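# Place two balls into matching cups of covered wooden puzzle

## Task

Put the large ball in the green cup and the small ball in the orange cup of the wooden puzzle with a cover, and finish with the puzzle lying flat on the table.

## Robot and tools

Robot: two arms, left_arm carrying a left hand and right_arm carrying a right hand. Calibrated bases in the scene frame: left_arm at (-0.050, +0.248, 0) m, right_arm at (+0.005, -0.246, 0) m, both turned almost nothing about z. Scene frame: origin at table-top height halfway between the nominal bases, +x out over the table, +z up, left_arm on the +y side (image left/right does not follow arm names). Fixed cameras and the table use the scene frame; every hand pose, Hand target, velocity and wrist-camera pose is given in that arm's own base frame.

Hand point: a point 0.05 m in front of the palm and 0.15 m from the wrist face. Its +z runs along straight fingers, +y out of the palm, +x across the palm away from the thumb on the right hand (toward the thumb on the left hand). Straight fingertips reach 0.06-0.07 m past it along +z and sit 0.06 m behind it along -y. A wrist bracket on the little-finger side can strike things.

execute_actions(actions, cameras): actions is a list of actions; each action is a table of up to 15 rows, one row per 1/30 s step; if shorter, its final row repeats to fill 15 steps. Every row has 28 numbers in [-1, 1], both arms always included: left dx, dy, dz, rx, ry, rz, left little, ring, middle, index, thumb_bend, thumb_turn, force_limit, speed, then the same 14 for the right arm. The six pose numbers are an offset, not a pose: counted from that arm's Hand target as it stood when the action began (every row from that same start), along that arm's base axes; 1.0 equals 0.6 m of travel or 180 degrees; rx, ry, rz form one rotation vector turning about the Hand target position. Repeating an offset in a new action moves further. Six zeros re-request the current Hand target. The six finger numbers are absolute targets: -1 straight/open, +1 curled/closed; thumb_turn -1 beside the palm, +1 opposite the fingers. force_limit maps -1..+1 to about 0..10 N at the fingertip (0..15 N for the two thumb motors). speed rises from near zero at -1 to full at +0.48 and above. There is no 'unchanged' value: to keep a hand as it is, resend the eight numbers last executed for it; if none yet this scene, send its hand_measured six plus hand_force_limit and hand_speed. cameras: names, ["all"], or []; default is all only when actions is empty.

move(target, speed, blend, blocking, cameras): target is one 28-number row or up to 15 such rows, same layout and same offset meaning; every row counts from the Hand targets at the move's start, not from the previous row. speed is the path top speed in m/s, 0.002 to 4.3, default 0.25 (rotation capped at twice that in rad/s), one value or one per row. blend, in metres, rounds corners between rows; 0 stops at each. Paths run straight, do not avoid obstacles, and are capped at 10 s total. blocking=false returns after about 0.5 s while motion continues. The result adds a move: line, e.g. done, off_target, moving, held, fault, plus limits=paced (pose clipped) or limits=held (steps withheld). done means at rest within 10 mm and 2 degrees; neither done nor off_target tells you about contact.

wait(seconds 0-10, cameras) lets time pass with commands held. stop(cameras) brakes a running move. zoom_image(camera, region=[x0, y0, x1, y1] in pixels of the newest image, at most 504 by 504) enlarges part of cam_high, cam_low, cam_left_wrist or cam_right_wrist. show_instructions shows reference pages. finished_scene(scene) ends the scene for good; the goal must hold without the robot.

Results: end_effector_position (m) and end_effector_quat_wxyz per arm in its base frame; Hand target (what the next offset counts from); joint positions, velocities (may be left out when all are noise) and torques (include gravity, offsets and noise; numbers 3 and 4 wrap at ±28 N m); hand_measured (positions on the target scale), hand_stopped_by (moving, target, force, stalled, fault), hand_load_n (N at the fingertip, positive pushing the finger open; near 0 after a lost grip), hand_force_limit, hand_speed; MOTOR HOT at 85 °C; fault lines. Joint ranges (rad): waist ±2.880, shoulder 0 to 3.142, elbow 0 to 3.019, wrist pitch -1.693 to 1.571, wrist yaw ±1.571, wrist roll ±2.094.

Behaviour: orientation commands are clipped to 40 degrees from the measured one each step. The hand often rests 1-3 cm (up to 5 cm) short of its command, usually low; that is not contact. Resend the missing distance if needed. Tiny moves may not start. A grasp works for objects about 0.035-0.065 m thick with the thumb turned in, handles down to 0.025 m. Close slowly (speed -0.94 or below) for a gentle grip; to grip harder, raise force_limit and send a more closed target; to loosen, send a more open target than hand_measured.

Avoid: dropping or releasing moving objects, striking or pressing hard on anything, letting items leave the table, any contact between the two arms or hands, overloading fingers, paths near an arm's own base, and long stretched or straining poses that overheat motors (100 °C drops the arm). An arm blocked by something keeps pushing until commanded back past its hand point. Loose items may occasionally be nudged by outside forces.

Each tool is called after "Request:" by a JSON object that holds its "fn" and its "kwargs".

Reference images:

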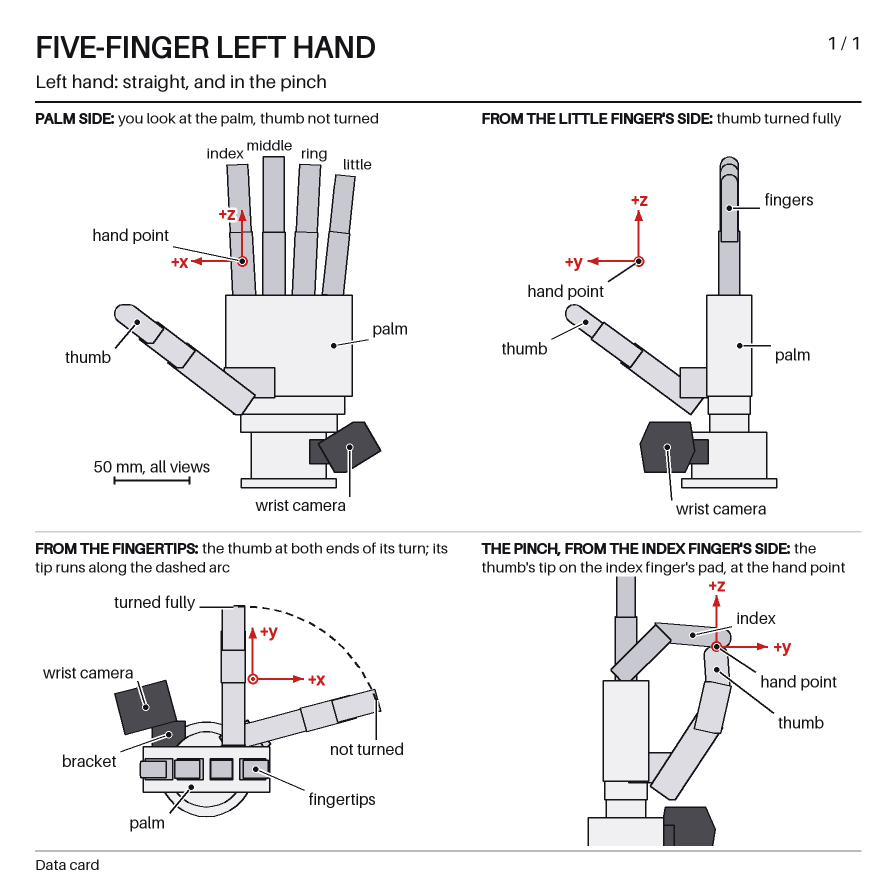

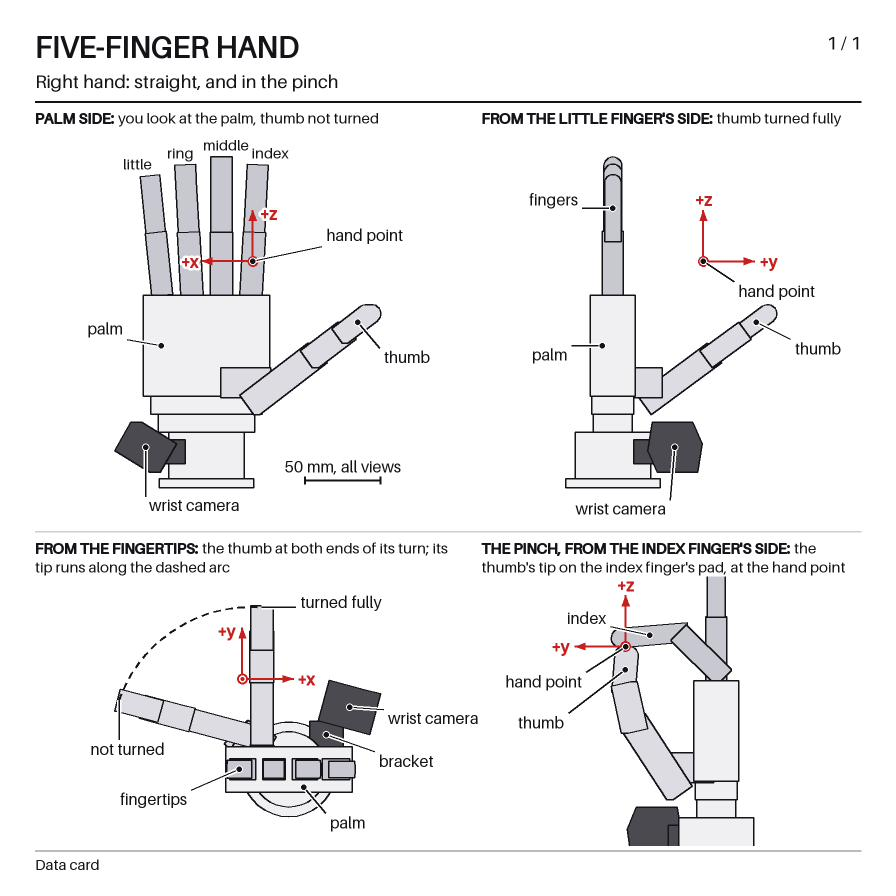

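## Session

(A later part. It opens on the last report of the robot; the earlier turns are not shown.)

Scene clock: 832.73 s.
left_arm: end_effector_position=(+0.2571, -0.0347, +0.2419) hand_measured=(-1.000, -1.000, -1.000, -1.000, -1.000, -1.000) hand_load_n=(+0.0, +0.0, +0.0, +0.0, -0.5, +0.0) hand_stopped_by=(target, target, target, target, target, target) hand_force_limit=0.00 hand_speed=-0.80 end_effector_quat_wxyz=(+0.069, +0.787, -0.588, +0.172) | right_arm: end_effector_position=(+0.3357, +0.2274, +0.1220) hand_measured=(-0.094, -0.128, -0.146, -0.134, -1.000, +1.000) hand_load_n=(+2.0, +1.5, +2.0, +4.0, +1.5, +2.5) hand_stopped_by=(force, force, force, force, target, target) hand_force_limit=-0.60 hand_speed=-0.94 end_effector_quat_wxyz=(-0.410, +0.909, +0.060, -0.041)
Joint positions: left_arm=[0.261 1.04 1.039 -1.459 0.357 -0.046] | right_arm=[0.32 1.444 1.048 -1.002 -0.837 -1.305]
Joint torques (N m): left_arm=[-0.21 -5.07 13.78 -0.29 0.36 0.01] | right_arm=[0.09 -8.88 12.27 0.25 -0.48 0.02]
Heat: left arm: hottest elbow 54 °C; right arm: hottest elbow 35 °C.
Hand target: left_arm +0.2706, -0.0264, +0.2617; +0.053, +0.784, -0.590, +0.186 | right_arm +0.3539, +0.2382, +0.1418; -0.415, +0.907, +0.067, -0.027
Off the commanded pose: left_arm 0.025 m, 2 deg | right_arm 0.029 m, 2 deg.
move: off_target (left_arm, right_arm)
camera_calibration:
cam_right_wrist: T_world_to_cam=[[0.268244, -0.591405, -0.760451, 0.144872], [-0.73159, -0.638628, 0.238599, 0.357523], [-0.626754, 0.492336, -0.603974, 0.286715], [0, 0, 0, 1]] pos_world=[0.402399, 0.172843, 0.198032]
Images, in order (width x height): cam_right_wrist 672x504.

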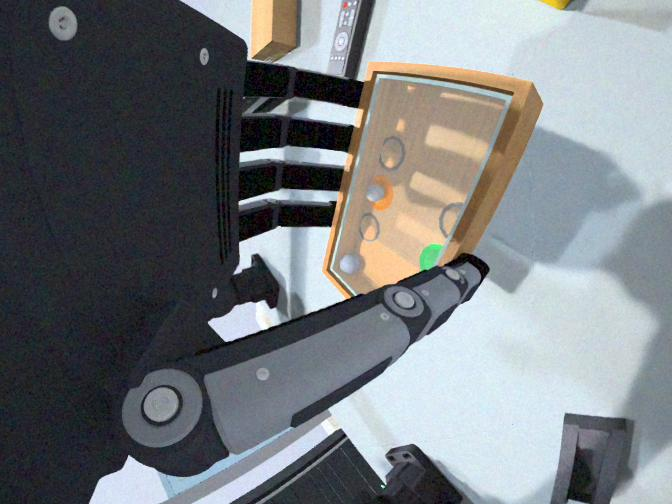

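Request:
{"fn": "move", "kwargs": {"target": [0,0,0,0,0,0,-1,-1,-1,-1,-1,-1,0,-0.8,0,0,0,0.05,0.0125,0,0.2,0.2,0.2,0.2,-1,1,-0.6,-0.94], "cameras": ["cam_right_wrist","cam_left_wrist"], "speed": 0.3}}

Request:
{"fn": "zoom_image", "kwargs": {"camera": "cam_left_wrist", "region": [350, 230, 450, 300]}}

Request:
{"fn": "zoom_image", "kwargs": {"camera": "cam_right_wrist", "region": [310, 50, 560, 300]}}

Scene clock: 838.93 s.
left_arm: end_effector_position=(+0.2571, -0.0347, +0.2419) hand_measured=(-1.000, -1.000, -1.000, -1.000, -1.000, -1.000) hand_load_n=(+0.0, +0.0, +0.0, +0.0, +0.0, -0.5) hand_stopped_by=(target, target, target, target, target, target) hand_force_limit=0.00 hand_speed=-0.80 end_effector_quat_wxyz=(+0.069, +0.787, -0.588, +0.172) | right_arm: end_effector_position=(+0.3372, +0.2349, +0.1339) hand_measured=(-0.094, -0.128, -0.146, -0.134, -1.000, +1.000) hand_load_n=(+2.0, +1.5, +2.0, +4.0, +1.5, +2.5) hand_stopped_by=(force, force, force, force, target, target) hand_force_limit=-0.60 hand_speed=-0.94 end_effector_quat_wxyz=(-0.480, +0.874, +0.048, -0.059)
Joint positions: left_arm=[0.261 1.04 1.039 -1.459 0.357 -0.046] | right_arm=[0.272 1.465 1.048 -1.003 -1.003 -1.326]
Joint torques (N m): left_arm=[-0.21 -5.07 13.78 -0.29 0.36 0] | right_arm=[-1.2 -8.82 9.98 1.18 -0.72 -0.23]
Heat: left arm: hottest elbow 54 °C; right arm: hottest elbow 35 °C.
Hand target: left_arm +0.2706, -0.0264, +0.2617; +0.053, +0.784, -0.590, +0.186 | right_arm +0.3540, +0.2382, +0.1418; -0.486, +0.871, +0.060, -0.040
Off the commanded pose: left_arm 0.025 m, 2 deg | right_arm 0.019 m, 3 deg.
move: off_target (left_arm, right_arm)
camera_calibration:
cam_left_wrist: T_world_to_cam=[[0.988652, 0.0368474, 0.145637, -0.281694], [-0.0910584, -0.624075, 0.776041, -0.190776], [0.119484, -0.780495, -0.613637, 0.212954], [0, 0, 0, 1]] pos_world=[0.235681, 0.0575306, 0.319751]
cam_right_wrist: T_world_to_cam=[[0.221138, -0.46974, -0.854659, 0.157873], [-0.72675, -0.663765, 0.176778, 0.373156], [-0.650332, 0.582031, -0.488167, 0.262524], [0, 0, 0, 1]] pos_world=[0.407007, 0.16905, 0.197117]
Images, in order (width x height): cam_left_wrist 672x504, cam_right_wrist 672x504.

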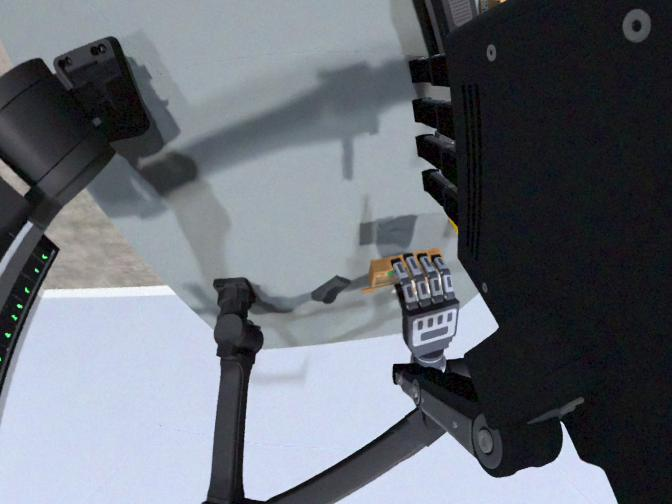

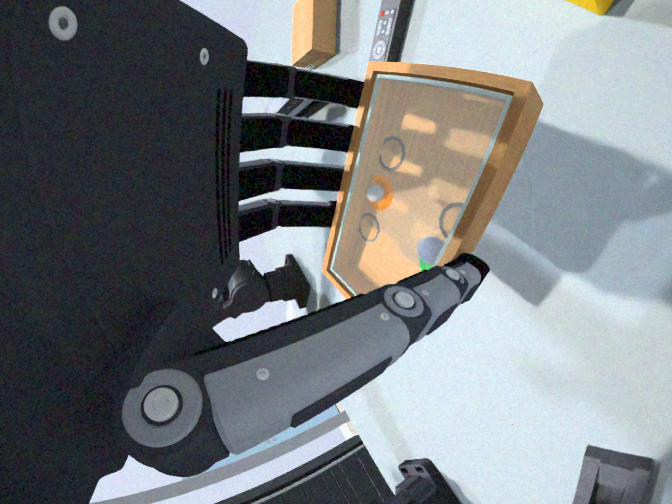

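Scaled by 5.040 from the camera's 672x504 image, which has a finer 960x720 frame.

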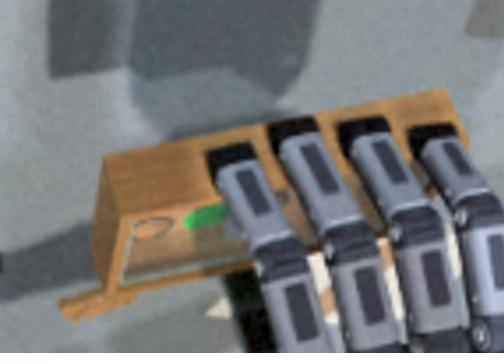

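Scaled by 2.016 from the camera's 672x504 image, which has a finer 960x720 frame.

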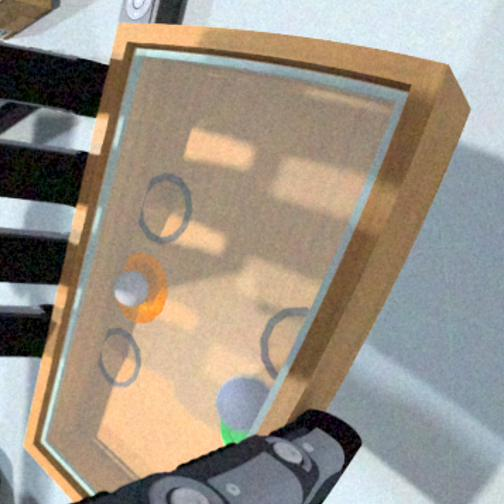

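Request:
{"fn": "wait", "kwargs": {"seconds": 0.1, "cameras": ["cam_right_wrist"]}}

Request:
{"fn": "zoom_image", "kwargs": {"camera": "cam_right_wrist", "region": [310, 50, 560, 300]}}

Scene clock: 843.93 s.
left_arm: end_effector_position=(+0.2571, -0.0347, +0.2419) hand_measured=(-1.000, -1.000, -1.000, -1.000, -1.000, -1.000) hand_load_n=(+0.0, +0.0, +0.0, +0.0, +0.0, +0.0) hand_stopped_by=(target, target, target, target, target, target) hand_force_limit=0.00 hand_speed=-0.80 end_effector_quat_wxyz=(+0.069, +0.787, -0.588, +0.172) | right_arm: end_effector_position=(+0.3372, +0.2349, +0.1339) hand_measured=(-0.094, -0.128, -0.146, -0.134, -1.000, +1.000) hand_load_n=(+1.5, +1.5, +2.0, +4.0, +1.5, +2.5) hand_stopped_by=(force, force, force, force, target, target) hand_force_limit=-0.60 hand_speed=-0.94 end_effector_quat_wxyz=(-0.480, +0.874, +0.048, -0.058)
Joint positions: left_arm=[0.261 1.04 1.039 -1.459 0.357 -0.046] | right_arm=[0.272 1.465 1.048 -1.003 -1.003 -1.326]
Joint torques (N m): left_arm=[-0.21 -5.07 13.78 -0.28 0.36 0.01] | right_arm=[-1.2 -8.82 9.98 1.2 -0.71 -0.26]
Heat: left arm: hottest elbow 54 °C; right arm: hottest elbow 35 °C.
Hand target: left_arm +0.2706, -0.0264, +0.2617; +0.053, +0.784, -0.590, +0.186 | right_arm +0.3540, +0.2381, +0.1418; -0.486, +0.871, +0.060, -0.040
Off the commanded pose: left_arm 0.025 m, 2 deg | right_arm 0.019 m, 3 deg.
wait: 0.10 s; at rest from the start
camera_calibration:
cam_right_wrist: T_world_to_cam=[[0.221414, -0.469671, -0.854625, 0.157743], [-0.72671, -0.663866, 0.176563, 0.373199], [-0.650283, 0.581971, -0.488304, 0.262541], [0, 0, 0, 1]] pos_world=[0.407007, 0.16905, 0.197118]
Images, in order (width x height): cam_right_wrist 672x504.

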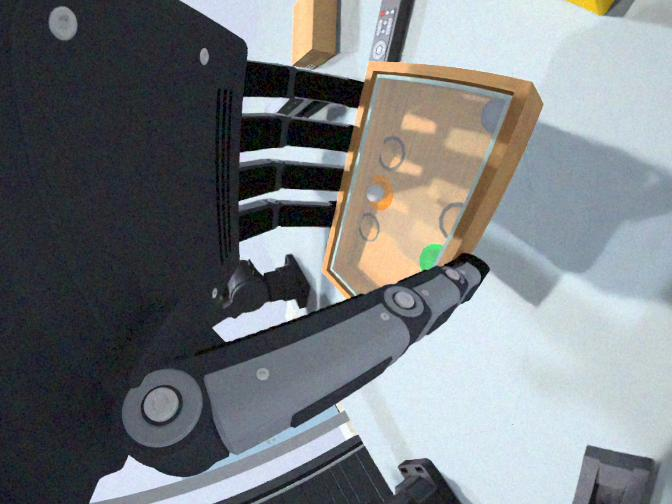

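Scaled by 2.016 from the camera's 672x504 image, which has a finer 960x720 frame.

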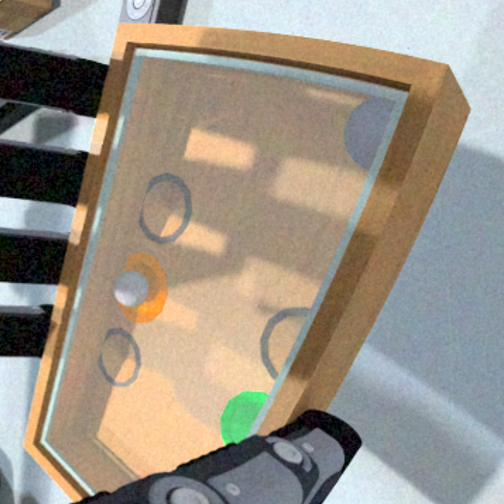

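Request:
{"fn": "move", "kwargs": {"target": [0,0,0,0,0,0,-1,-1,-1,-1,-1,-1,0,-0.8,0,0,0,-0.022,-0.008,0,0.2,0.2,0.2,0.2,-1,1,-0.6,-0.94], "cameras": ["cam_right_wrist"], "speed": 0.1}}

Scene clock: 882.03 s.
left_arm: end_effector_position=(+0.2571, -0.0347, +0.2419) hand_measured=(-1.000, -1.000, -1.000, -1.000, -1.000, -1.000) hand_load_n=(+0.0, +0.0, +0.0, +0.0, +0.0, +0.0) hand_stopped_by=(target, target, target, target, target, target) hand_force_limit=0.00 hand_speed=-0.80 end_effector_quat_wxyz=(+0.069, +0.787, -0.588, +0.172) | right_arm: end_effector_position=(+0.3383, +0.2295, +0.1246) hand_measured=(-0.094, -0.128, -0.146, -0.134, -1.000, +1.000) hand_load_n=(+2.0, +1.5, +2.0, +4.0, +1.5, +2.5) hand_stopped_by=(force, force, force, force, target, target) hand_force_limit=-0.60 hand_speed=-0.94 end_effector_quat_wxyz=(-0.449, +0.890, +0.052, -0.052)
Joint positions: left_arm=[0.261 1.04 1.039 -1.459 0.357 -0.046] | right_arm=[0.286 1.465 1.048 -1.003 -0.931 -1.326]
Joint torques (N m): left_arm=[-0.15 -5.07 13.79 -0.29 0.36 0] | right_arm=[0.09 -10.05 10.63 1.11 -0.55 -0.03]
Heat: left arm: hottest elbow 54 °C; right arm: hottest elbow 34 °C.
Hand target: left_arm +0.2706, -0.0264, +0.2617; +0.053, +0.784, -0.590, +0.186 | right_arm +0.3539, +0.2382, +0.1418; -0.455, +0.888, +0.065, -0.031
Off the commanded pose: left_arm 0.025 m, 2 deg | right_arm 0.025 m, 3 deg.
move: off_target (left_arm, right_arm)
camera_calibration:
cam_right_wrist: T_world_to_cam=[[0.239482, -0.526166, -0.815964, 0.149026], [-0.728304, -0.653115, 0.207401, 0.366235], [-0.642045, 0.544601, -0.539618, 0.274065], [0, 0, 0, 1]] pos_world=[0.407003, 0.16835, 0.193533]
Images, in order (width x height): cam_right_wrist 672x504.

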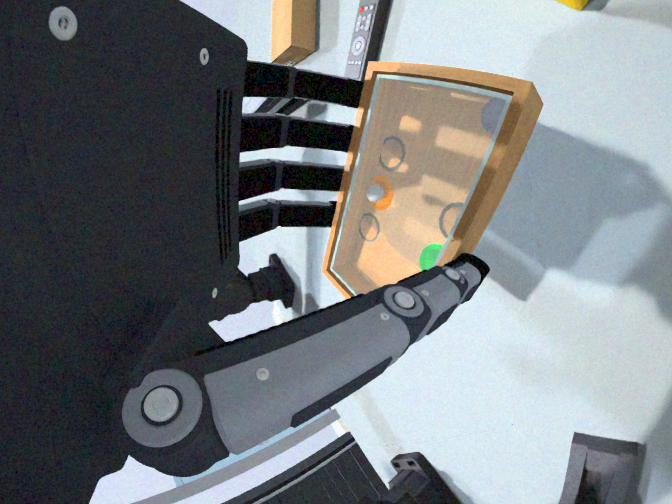

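Request:
{"fn": "move", "kwargs": {"target": [0,0,0,0,0,0,-1,-1,-1,-1,-1,-1,0,-0.8,0,0,0,-0.0094,-0.035,0,0.2,0.2,0.2,0.2,-1,1,-0.6,-0.94], "speed": 0.2}}

Request:
{"fn": "wait", "kwargs": {"seconds": 1, "cameras": ["cam_left_wrist","cam_right_wrist"]}}

Request:
{"fn": "zoom_image", "kwargs": {"camera": "cam_right_wrist", "region": [310, 50, 560, 300]}}

Scene clock: 915.00 s.
left_arm: end_effector_position=(+0.2571, -0.0347, +0.2419) hand_measured=(-1.000, -1.000, -1.000, -1.000, -1.000, -1.000) hand_load_n=(+0.0, +0.0, +0.5, +0.0, +0.0, +0.0) hand_stopped_by=(target, target, target, target, target, target) hand_force_limit=0.00 hand_speed=-0.80 end_effector_quat_wxyz=(+0.069, +0.787, -0.588, +0.172) | right_arm: end_effector_position=(+0.3529, +0.2335, +0.1319) hand_measured=(-0.094, -0.128, -0.146, -0.134, -1.000, +1.000) hand_load_n=(+2.0, +1.5, +2.0, +4.0, +1.0, +3.0) hand_stopped_by=(force, force, force, force, target, target) hand_force_limit=-0.60 hand_speed=-0.94 end_effector_quat_wxyz=(-0.433, +0.897, +0.084, +0.005)
Joint positions: left_arm=[0.261 1.04 1.039 -1.459 0.357 -0.046] | right_arm=[0.31 1.417 1.037 -0.916 -0.865 -1.32]
Joint torques (N m): left_arm=[-0.21 -5.07 13.78 -0.28 0.36 0] | right_arm=[0.09 -10.87 7.92 1.5 -0.47 0.03]
Heat: left arm: hottest elbow 54 °C; right arm: hottest elbow 34 °C.
Hand target: left_arm +0.2706, -0.0264, +0.2617; +0.053, +0.784, -0.590, +0.186 | right_arm +0.3540, +0.2382, +0.1419; -0.438, +0.895, +0.090, +0.017
Off the commanded pose: left_arm 0.025 m, 2 deg | right_arm 0.011 m, 2 deg.
move: off_target (left_arm, right_arm)

Scene clock: 916.00 s.
left_arm: end_effector_position=(+0.2571, -0.0347, +0.2419) hand_measured=(-1.000, -1.000, -1.000, -1.000, -1.000, -1.000) hand_load_n=(+0.0, +0.0, +0.0, +0.0, +0.0, +0.0) hand_stopped_by=(target, target, target, target, target, target) hand_force_limit=0.00 hand_speed=-0.80 end_effector_quat_wxyz=(+0.069, +0.787, -0.588, +0.172) | right_arm: end_effector_position=(+0.3529, +0.2335, +0.1319) hand_measured=(-0.094, -0.128, -0.146, -0.134, -1.000, +1.000) hand_load_n=(+2.0, +1.5, +1.5, +4.0, +1.5, +3.0) hand_stopped_by=(force, force, force, force, target, target) hand_force_limit=-0.60 hand_speed=-0.94 end_effector_quat_wxyz=(-0.433, +0.897, +0.084, +0.005)
Joint positions: left_arm=[0.261 1.04 1.039 -1.459 0.357 -0.046] | right_arm=[0.31 1.417 1.037 -0.916 -0.865 -1.32]
Joint torques (N m): left_arm=[-0.21 -5.07 13.79 -0.29 0.36 0] | right_arm=[0.15 -10.87 7.94 1.59 -0.48 0.02]
Heat: left arm: hottest elbow 54 °C; right arm: hottest elbow 34 °C.
Hand target: left_arm +0.2706, -0.0264, +0.2617; +0.053, +0.784, -0.590, +0.186 | right_arm +0.3540, +0.2382, +0.1418; -0.437, +0.895, +0.090, +0.017
Off the commanded pose: left_arm 0.025 m, 2 deg | right_arm 0.011 m, 2 deg.
wait: 1.00 s; at rest by 0.17 s
camera_calibration:
cam_left_wrist: T_world_to_cam=[[0.988652, 0.0368474, 0.145637, -0.281694], [-0.0910584, -0.624075, 0.776041, -0.190776], [0.119484, -0.780495, -0.613637, 0.212954], [0, 0, 0, 1]] pos_world=[0.235681, 0.0575306, 0.319751]
cam_right_wrist: T_world_to_cam=[[0.348031, -0.544618, -0.763064, 0.112553], [-0.746006, -0.653832, 0.126405, 0.395045], [-0.567758, 0.525258, -0.633842, 0.27594], [0, 0, 0, 1]] pos_world=[0.412202, 0.174651, 0.210851]
Images, in order (width x height): cam_left_wrist 672x504, cam_right_wrist 672x504.

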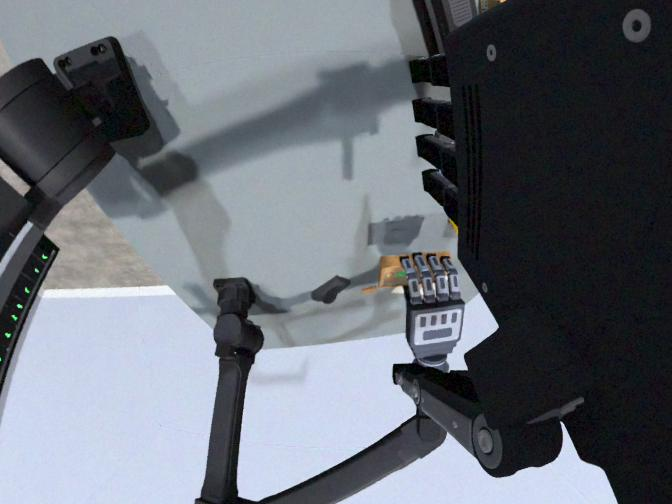

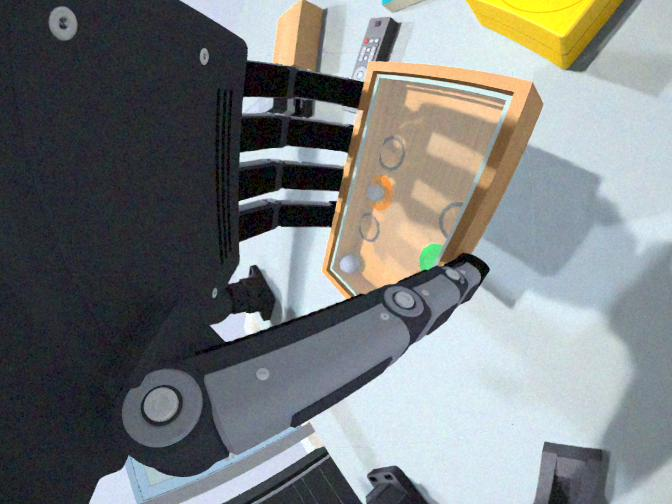

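Scaled by 2.016 from the camera's 672x504 image, which has a finer 960x720 frame.

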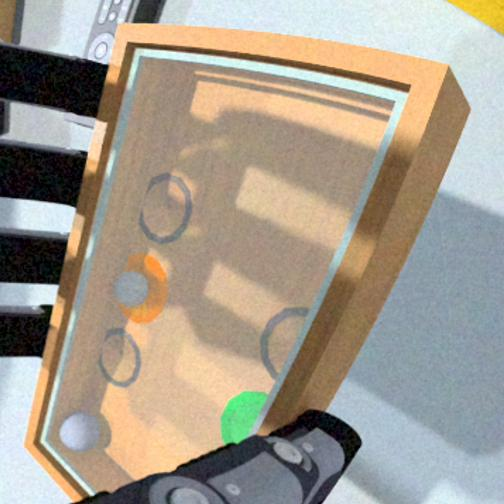

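Request:
{"fn": "move", "kwargs": {"target": [0,0,0,0,0,0,-1,-1,-1,-1,-1,-1,0,-0.8,0,0,0,-0.0185,0.0305,0,0.2,0.2,0.2,0.2,-1,1,-0.6,-0.94], "speed": 0.1, "cameras": ["cam_right_wrist"]}}

Request:
{"fn": "zoom_image", "kwargs": {"camera": "cam_right_wrist", "region": [310, 50, 560, 300]}}

Scene clock: 923.67 s.
left_arm: end_effector_position=(+0.2571, -0.0347, +0.2419) hand_measured=(-1.000, -1.000, -1.000, -1.000, -1.000, -1.000) hand_load_n=(+0.0, +0.0, -0.5, +0.0, +0.0, +0.0) hand_stopped_by=(target, target, target, target, target, target) hand_force_limit=0.00 hand_speed=-0.80 end_effector_quat_wxyz=(+0.069, +0.787, -0.588, +0.172) | right_arm: end_effector_position=(+0.3357, +0.2273, +0.1220) hand_measured=(-0.094, -0.128, -0.146, -0.134, -1.000, +1.000) hand_load_n=(+2.0, +1.5, +2.0, +4.0, +1.0, +2.5) hand_stopped_by=(force, force, force, force, target, target) hand_force_limit=-0.60 hand_speed=-0.94 end_effector_quat_wxyz=(-0.410, +0.909, +0.062, -0.043)
Joint positions: left_arm=[0.261 1.04 1.039 -1.459 0.357 -0.046] | right_arm=[0.32 1.446 1.05 -1.008 -0.838 -1.313]
Joint torques (N m): left_arm=[-0.15 -5.07 13.79 -0.28 0.36 0.01] | right_arm=[0.09 -8.82 12.25 0.32 -0.49 0.01]
Heat: left arm: hottest elbow 54 °C; right arm: hottest elbow 34 °C.
Hand target: left_arm +0.2706, -0.0264, +0.2617; +0.053, +0.784, -0.590, +0.186 | right_arm +0.3539, +0.2381, +0.1417; -0.415, +0.907, +0.069, -0.028
Off the commanded pose: left_arm 0.025 m, 2 deg | right_arm 0.029 m, 2 deg.
move: off_target (left_arm, right_arm)
camera_calibration:
cam_right_wrist: T_world_to_cam=[[0.270674, -0.589765, -0.760863, 0.143598], [-0.728317, -0.642297, 0.238766, 0.35711], [-0.629516, 0.489522, -0.603389, 0.288271], [0, 0, 0, 1]] pos_world=[0.402692, 0.172945, 0.197932]
Images, in order (width x height): cam_right_wrist 672x504.

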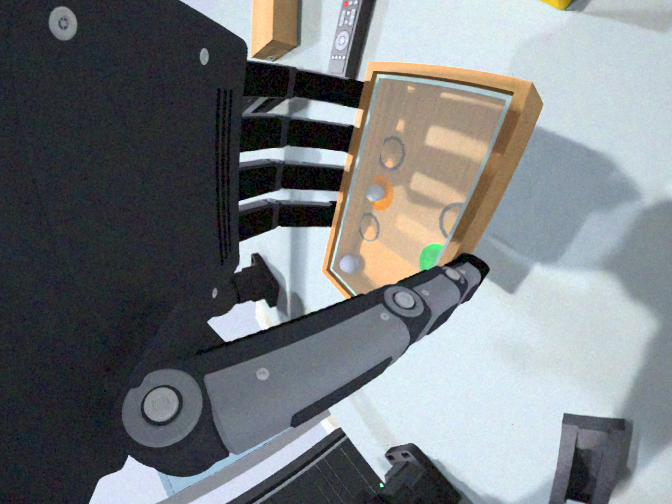

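Scaled by 2.016 from the camera's 672x504 image, which has a finer 960x720 frame.

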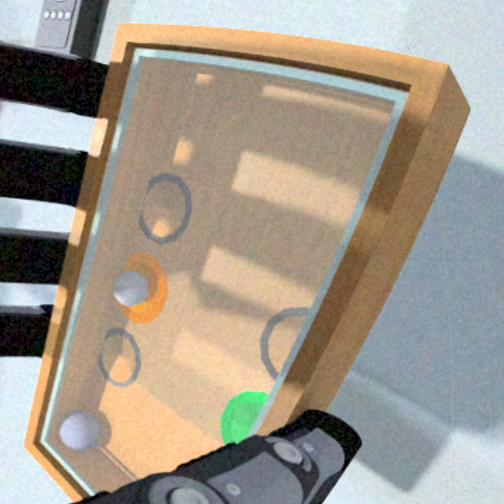

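Request:
{"fn": "move", "kwargs": {"target": [0,0,0,0,0,0,-1,-1,-1,-1,-1,-1,0,-0.8,0,0,0,0.0356,0.007,0,0.2,0.2,0.2,0.2,-1,1,-0.6,-0.94], "speed": 0.3, "cameras": ["cam_left_wrist","cam_right_wrist"]}}

Request:
{"fn": "zoom_image", "kwargs": {"camera": "cam_right_wrist", "region": [310, 50, 560, 300]}}

Request:
{"fn": "zoom_image", "kwargs": {"camera": "cam_left_wrist", "region": [350, 230, 450, 300]}}

Scene clock: 933.40 s.
left_arm: end_effector_position=(+0.2571, -0.0347, +0.2419) hand_measured=(-1.000, -1.000, -1.000, -1.000, -1.000, -1.000) hand_load_n=(-0.5, +0.0, +0.0, +0.0, +0.0, +0.0) hand_stopped_by=(target, target, target, target, target, target) hand_force_limit=0.00 hand_speed=-0.80 end_effector_quat_wxyz=(+0.069, +0.787, -0.588, +0.172) | right_arm: end_effector_position=(+0.3349, +0.2347, +0.1323) hand_measured=(-0.094, -0.128, -0.146, -0.134, -1.000, +1.000) hand_load_n=(+2.0, +1.5, +2.0, +4.0, +1.0, +2.5) hand_stopped_by=(force, force, force, force, target, target) hand_force_limit=-0.60 hand_speed=-0.94 end_effector_quat_wxyz=(-0.459, +0.885, +0.054, -0.055)
Joint positions: left_arm=[0.261 1.04 1.039 -1.459 0.357 -0.046] | right_arm=[0.291 1.455 1.05 -1.008 -0.953 -1.319]
Joint torques (N m): left_arm=[-0.21 -5.07 13.79 -0.31 0.36 0.01] | right_arm=[-1.38 -8.76 10.43 1.18 -0.64 -0.28]
Heat: left arm: hottest elbow 54 °C; right arm: hottest elbow 35 °C.
Hand target: left_arm +0.2706, -0.0264, +0.2617; +0.053, +0.784, -0.590, +0.186 | right_arm +0.3540, +0.2381, +0.1418; -0.466, +0.882, +0.066, -0.034
Off the commanded pose: left_arm 0.025 m, 2 deg | right_arm 0.022 m, 3 deg.
move: off_target (left_arm, right_arm)
camera_calibration:
cam_left_wrist: T_world_to_cam=[[0.988652, 0.0368474, 0.145637, -0.281694], [-0.0910584, -0.624075, 0.776041, -0.190776], [0.119484, -0.780495, -0.613637, 0.212954], [0, 0, 0, 1]] pos_world=[0.235681, 0.0575306, 0.319751]
cam_right_wrist: T_world_to_cam=[[0.238146, -0.506532, -0.828681, 0.156417], [-0.723898, -0.661406, 0.196251, 0.367428], [-0.647502, 0.553144, -0.524189, 0.270989], [0, 0, 0, 1]] pos_world=[0.404196, 0.172353, 0.199561]
Images, in order (width x height): cam_left_wrist 672x504, cam_right_wrist 672x504.

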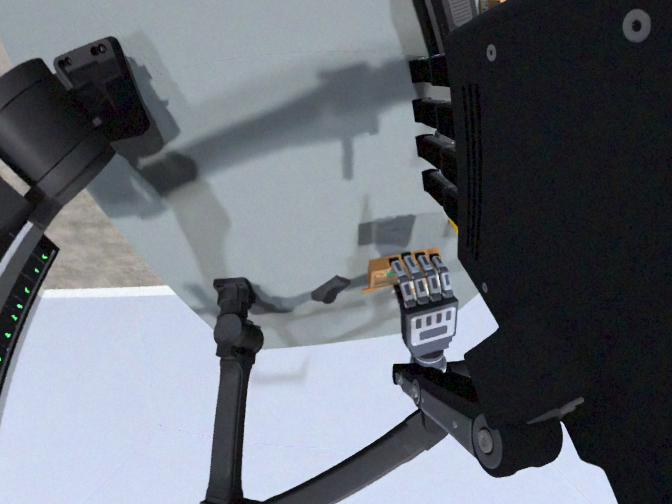

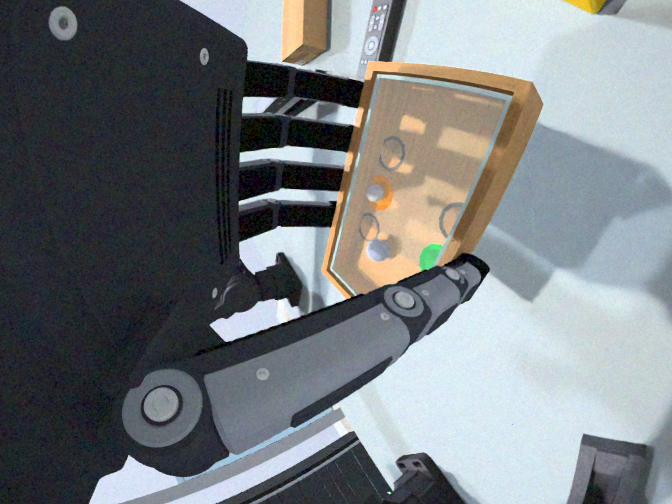

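Scaled by 2.016 from the camera's 672x504 image, which has a finer 960x720 frame.

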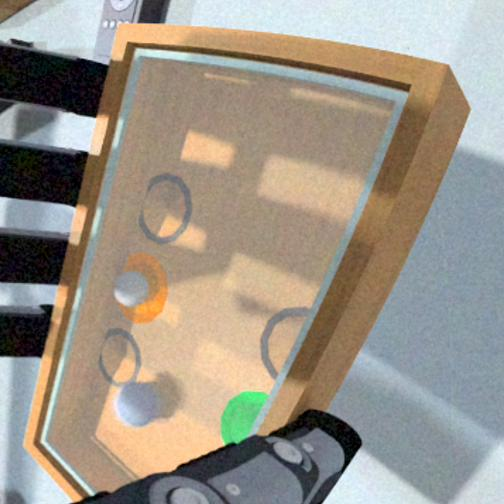

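Scaled by 5.040 from the camera's 672x504 image, which has a finer 960x720 frame.

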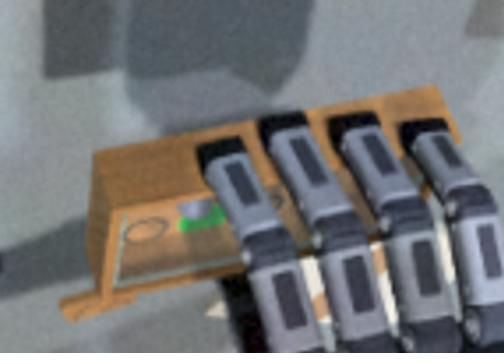

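Request:
{"fn": "wait", "kwargs": {"seconds": 0.3, "cameras": ["cam_left_wrist","cam_right_wrist"]}}

Request:
{"fn": "zoom_image", "kwargs": {"camera": "cam_right_wrist", "region": [310, 50, 560, 300]}}

Request:
{"fn": "zoom_image", "kwargs": {"camera": "cam_left_wrist", "region": [350, 230, 450, 300]}}

Scene clock: 940.73 s.
left_arm: end_effector_position=(+0.2571, -0.0347, +0.2419) hand_measured=(-1.000, -1.000, -1.000, -1.000, -1.000, -1.000) hand_load_n=(+0.0, +0.0, +0.0, +0.0, +0.0, +0.0) hand_stopped_by=(target, target, target, target, target, target) hand_force_limit=0.00 hand_speed=-0.80 end_effector_quat_wxyz=(+0.069, +0.787, -0.588, +0.172) | right_arm: end_effector_position=(+0.3349, +0.2347, +0.1324) hand_measured=(-0.094, -0.128, -0.146, -0.134, -1.000, +1.000) hand_load_n=(+2.0, +1.5, +2.0, +4.0, +1.5, +2.5) hand_stopped_by=(force, force, force, force, target, target) hand_force_limit=-0.60 hand_speed=-0.94 end_effector_quat_wxyz=(-0.460, +0.885, +0.054, -0.055)
Joint positions: left_arm=[0.261 1.04 1.039 -1.459 0.357 -0.046] | right_arm=[0.291 1.455 1.05 -1.008 -0.954 -1.32]
Joint torques (N m): left_arm=[-0.15 -5.07 13.79 -0.28 0.36 0] | right_arm=[-1.38 -8.64 10.44 1.17 -0.69 -0.26]
Heat: left arm: hottest elbow 54 °C; right arm: hottest elbow 36 °C.
Hand target: left_arm +0.2706, -0.0264, +0.2617; +0.053, +0.784, -0.590, +0.186 | right_arm +0.3540, +0.2381, +0.1418; -0.466, +0.882, +0.066, -0.034
Off the commanded pose: left_arm 0.025 m, 2 deg | right_arm 0.021 m, 3 deg.
wait: 0.30 s; at rest from the start
camera_calibration:
cam_left_wrist: T_world_to_cam=[[0.988652, 0.0368474, 0.145637, -0.281694], [-0.0910584, -0.624075, 0.776041, -0.190776], [0.119484, -0.780495, -0.613637, 0.212954], [0, 0, 0, 1]] pos_world=[0.235681, 0.0575306, 0.319751]
cam_right_wrist: T_world_to_cam=[[0.238478, -0.506135, -0.828828, 0.156245], [-0.723753, -0.661691, 0.195825, 0.367503], [-0.647542, 0.553166, -0.524115, 0.270987], [0, 0, 0, 1]] pos_world=[0.404195, 0.172353, 0.199562]
Images, in order (width x height): cam_left_wrist 672x504, cam_right_wrist 672x504.

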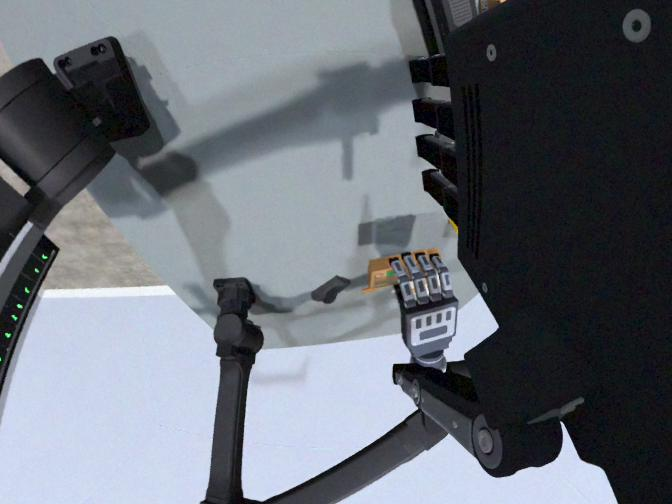

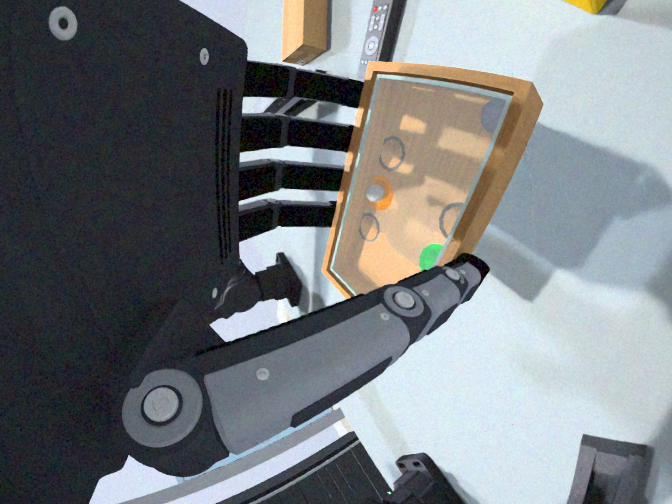

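Scaled by 2.016 from the camera's 672x504 image, which has a finer 960x720 frame.

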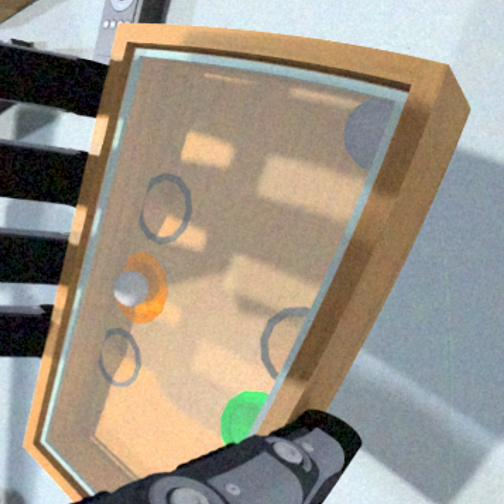

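Scaled by 5.040 from the camera's 672x504 image, which has a finer 960x720 frame.

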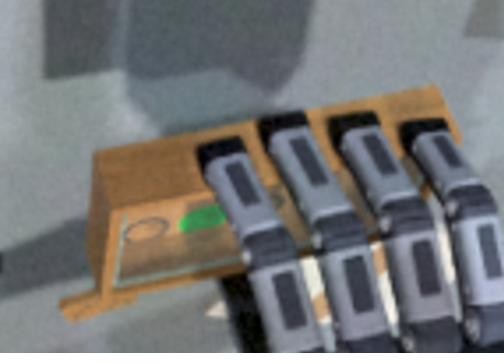

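Request:
{"fn": "move", "kwargs": {"target": [[0,0,0,0,0,0,-1,-1,-1,-1,-1,-1,0,-0.8,0,0,0,-0.0079,-0.0018,0,0.2,0.2,0.2,0.2,-1,1,-0.6,-0.94],[0,0,0,0,0,0,-1,-1,-1,-1,-1,-1,0,-0.8,0,0,0,-0.0182,-0.0369,0,0.2,0.2,0.2,0.2,-1,1,-0.6,-0.94],[0,0,0,0,0,0,-1,-1,-1,-1,-1,-1,0,-0.8,0,0,0,-0.0184,-0.0374,0,0.2,0.2,0.2,0.2,-1,1,-0.6,-0.94],[0,0,0,0,0,0,-1,-1,-1,-1,-1,-1,0,-0.8,0,0,0,-0.0367,-0.0063,0,0.2,0.2,0.2,0.2,-1,1,-0.6,-0.94]], "speed": [0.1, 0.2, 0.02, 0.1], "cameras": ["cam_right_wrist"]}}

Request:
{"fn": "zoom_image", "kwargs": {"camera": "cam_right_wrist", "region": [310, 50, 560, 300]}}

Scene clock: 997.87 s.
left_arm: end_effector_position=(+0.2571, -0.0347, +0.2419) hand_measured=(-1.000, -1.000, -1.000, -1.000, -1.000, -1.000) hand_load_n=(+0.0, +0.0, +0.0, +0.0, -0.5, +0.0) hand_stopped_by=(target, target, target, target, target, target) hand_force_limit=0.00 hand_speed=-0.80 end_effector_quat_wxyz=(+0.069, +0.787, -0.588, +0.172) | right_arm: end_effector_position=(+0.3358, +0.2273, +0.1222) hand_measured=(-0.094, -0.128, -0.146, -0.134, -1.000, +1.000) hand_load_n=(+2.5, +1.5, +2.0, +4.0, +1.0, +3.0) hand_stopped_by=(force, force, force, force, target, target) hand_force_limit=-0.60 hand_speed=-0.94 end_effector_quat_wxyz=(-0.409, +0.909, +0.062, -0.043)
Joint positions: left_arm=[0.261 1.04 1.039 -1.459 0.357 -0.046] | right_arm=[0.321 1.447 1.053 -1.012 -0.836 -1.313]
Joint torques (N m): left_arm=[-0.15 -5.07 13.78 -0.29 0.36 0.01] | right_arm=[0.09 -8.82 12.26 0.12 -0.47 0.02]
Heat: left arm: hottest elbow 54 °C; right arm: hottest elbow 36 °C.
Hand target: left_arm +0.2706, -0.0264, +0.2617; +0.053, +0.784, -0.590, +0.186 | right_arm +0.3540, +0.2382, +0.1419; -0.414, +0.907, +0.068, -0.029
Off the commanded pose: left_arm 0.025 m, 2 deg | right_arm 0.029 m, 2 deg.
move: off_target (left_arm, right_arm)
camera_calibration:
cam_right_wrist: T_world_to_cam=[[0.27034, -0.591971, -0.759267, 0.144222], [-0.727598, -0.642076, 0.241538, 0.356475], [-0.63049, 0.487144, -0.604295, 0.289472], [0, 0, 0, 1]] pos_world=[0.402891, 0.173244, 0.198328]
Images, in order (width x height): cam_right_wrist 672x504.

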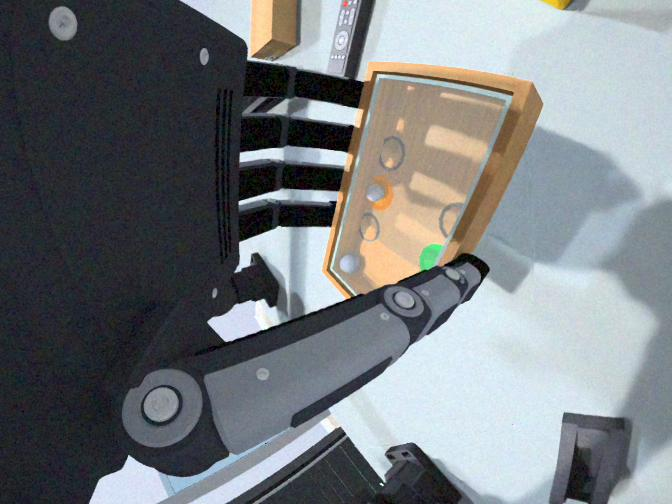

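Scaled by 2.016 from the camera's 672x504 image, which has a finer 960x720 frame.

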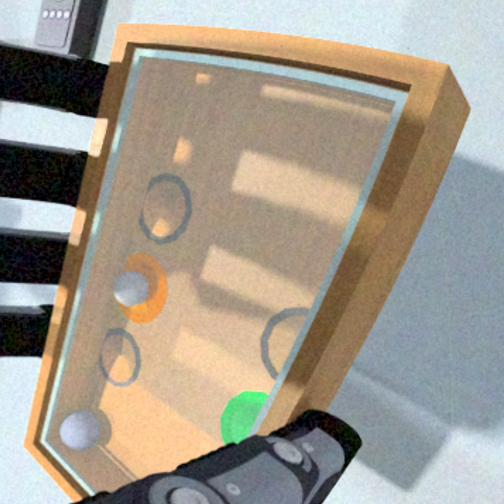

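Request:
{"fn": "move", "kwargs": {"target": [0,0,0,0,0,0,-1,-1,-1,-1,-1,-1,0,-0.8,0,0,0,0.0403,0.0042,0,0.2,0.2,0.2,0.2,-1,1,-0.6,-0.94], "speed": 0.3}}

Request:
{"fn": "wait", "kwargs": {"seconds": 0.2, "cameras": ["cam_left_wrist","cam_right_wrist"]}}

Request:
{"fn": "zoom_image", "kwargs": {"camera": "cam_right_wrist", "region": [310, 50, 560, 300]}}

Request:
{"fn": "zoom_image", "kwargs": {"camera": "cam_left_wrist", "region": [350, 230, 450, 300]}}

Scene clock: 1005.80 s.
left_arm: end_effector_position=(+0.2571, -0.0347, +0.2419) hand_measured=(-1.000, -1.000, -1.000, -1.000, -1.000, -1.000) hand_load_n=(+0.0, +0.0, +0.0, +0.0, +0.0, +0.0) hand_stopped_by=(target, target, target, target, target, target) hand_force_limit=0.00 hand_speed=-0.80 end_effector_quat_wxyz=(+0.069, +0.787, -0.588, +0.172) | right_arm: end_effector_position=(+0.3380, +0.2355, +0.1359) hand_measured=(-0.094, -0.128, -0.146, -0.134, -1.000, +1.000) hand_load_n=(+2.0, +1.5, +1.5, +4.0, +1.5, +2.5) hand_stopped_by=(force, force, force, force, target, target) hand_force_limit=-0.60 hand_speed=-0.94 end_effector_quat_wxyz=(-0.465, +0.882, +0.057, -0.049)
Joint positions: left_arm=[0.261 1.04 1.039 -1.459 0.357 -0.046] | right_arm=[0.288 1.45 1.053 -1 -0.963 -1.321]
Joint torques (N m): left_arm=[-0.15 -5.01 13.79 -0.29 0.36 0.01] | right_arm=[-1.2 -9 9.73 1.4 -0.7 -0.26]
Heat: left arm: hottest elbow 54 °C; right arm: hottest elbow 35 °C.
Hand target: left_arm +0.2706, -0.0264, +0.2617; +0.053, +0.784, -0.590, +0.186 | right_arm +0.3540, +0.2382, +0.1419; -0.471, +0.879, +0.068, -0.031
Off the commanded pose: left_arm 0.025 m, 2 deg | right_arm 0.017 m, 2 deg.
move: off_target (left_arm, right_arm)

Scene clock: 1006.00 s.
left_arm: end_effector_position=(+0.2571, -0.0347, +0.2419) hand_measured=(-1.000, -1.000, -1.000, -1.000, -1.000, -1.000) hand_load_n=(+0.0, +0.0, +0.0, +0.0, +0.0, +0.0) hand_stopped_by=(target, target, target, target, target, target) hand_force_limit=0.00 hand_speed=-0.80 end_effector_quat_wxyz=(+0.069, +0.787, -0.588, +0.172) | right_arm: end_effector_position=(+0.3380, +0.2356, +0.1360) hand_measured=(-0.094, -0.128, -0.146, -0.134, -1.000, +1.000) hand_load_n=(+2.0, +1.5, +2.0, +4.0, +1.5, +2.5) hand_stopped_by=(force, force, force, force, target, target) hand_force_limit=-0.60 hand_speed=-0.94 end_effector_quat_wxyz=(-0.465, +0.882, +0.057, -0.049)
Joint positions: left_arm=[0.261 1.04 1.039 -1.459 0.357 -0.046] | right_arm=[0.288 1.45 1.053 -1 -0.963 -1.321]
Joint torques (N m): left_arm=[-0.21 -5.01 13.79 -0.29 0.36 0.01] | right_arm=[-1.26 -8.64 9.73 1.33 -0.67 -0.25]
Heat: left arm: hottest elbow 54 °C; right arm: hottest elbow 35 °C.
Hand target: left_arm +0.2706, -0.0264, +0.2617; +0.053, +0.784, -0.590, +0.186 | right_arm +0.3540, +0.2382, +0.1419; -0.471, +0.879, +0.067, -0.031
Off the commanded pose: left_arm 0.025 m, 2 deg | right_arm 0.017 m, 2 deg.
wait: 0.20 s; at rest by 0.17 s
camera_calibration:
cam_left_wrist: T_world_to_cam=[[0.988652, 0.0368474, 0.145637, -0.281694], [-0.0910584, -0.624075, 0.776041, -0.190776], [0.119484, -0.780495, -0.613637, 0.212954], [0, 0, 0, 1]] pos_world=[0.235681, 0.0575306, 0.319751]
cam_right_wrist: T_world_to_cam=[[0.248373, -0.495221, -0.832506, 0.153518], [-0.72709, -0.66318, 0.177574, 0.373642], [-0.64004, 0.561202, -0.524787, 0.270071], [0, 0, 0, 1]] pos_world=[0.406398, 0.172253, 0.203185]
Images, in order (width x height): cam_left_wrist 672x504, cam_right_wrist 672x504.

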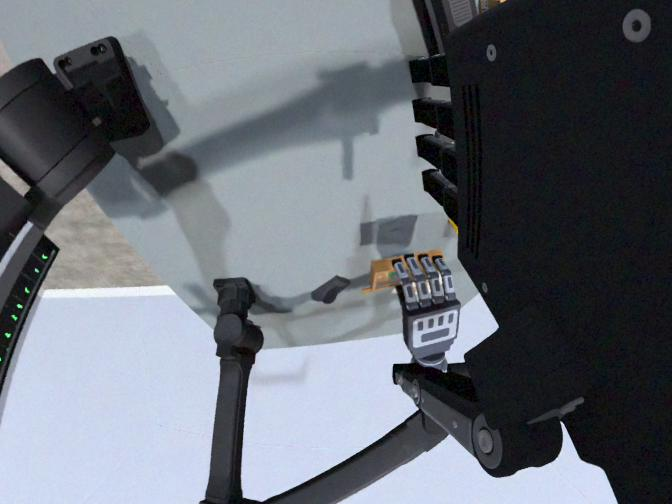

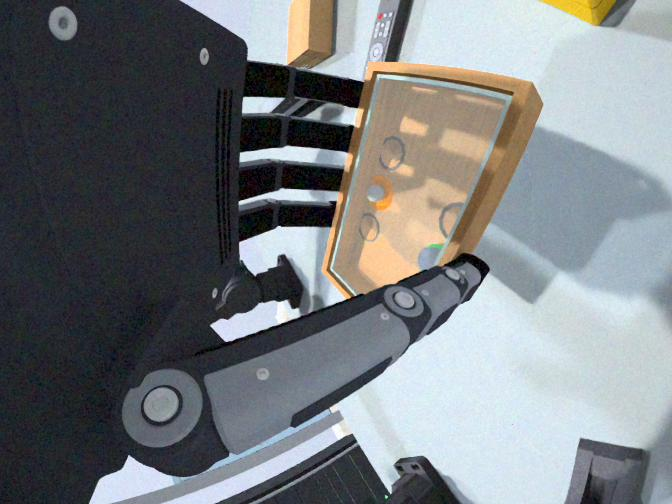

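Scaled by 2.016 from the camera's 672x504 image, which has a finer 960x720 frame.

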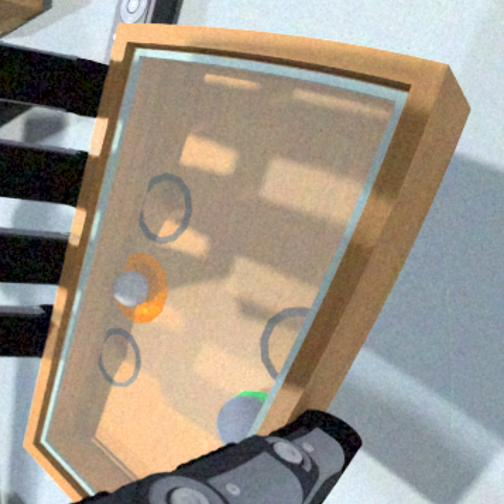

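Scaled by 5.040 from the camera's 672x504 image, which has a finer 960x720 frame.

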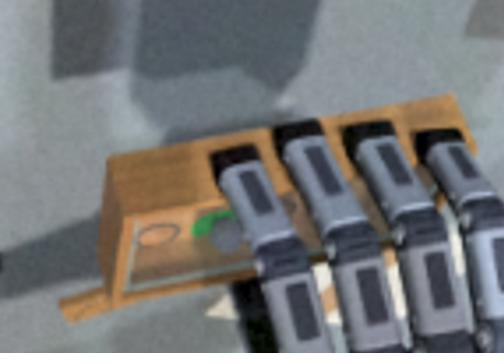

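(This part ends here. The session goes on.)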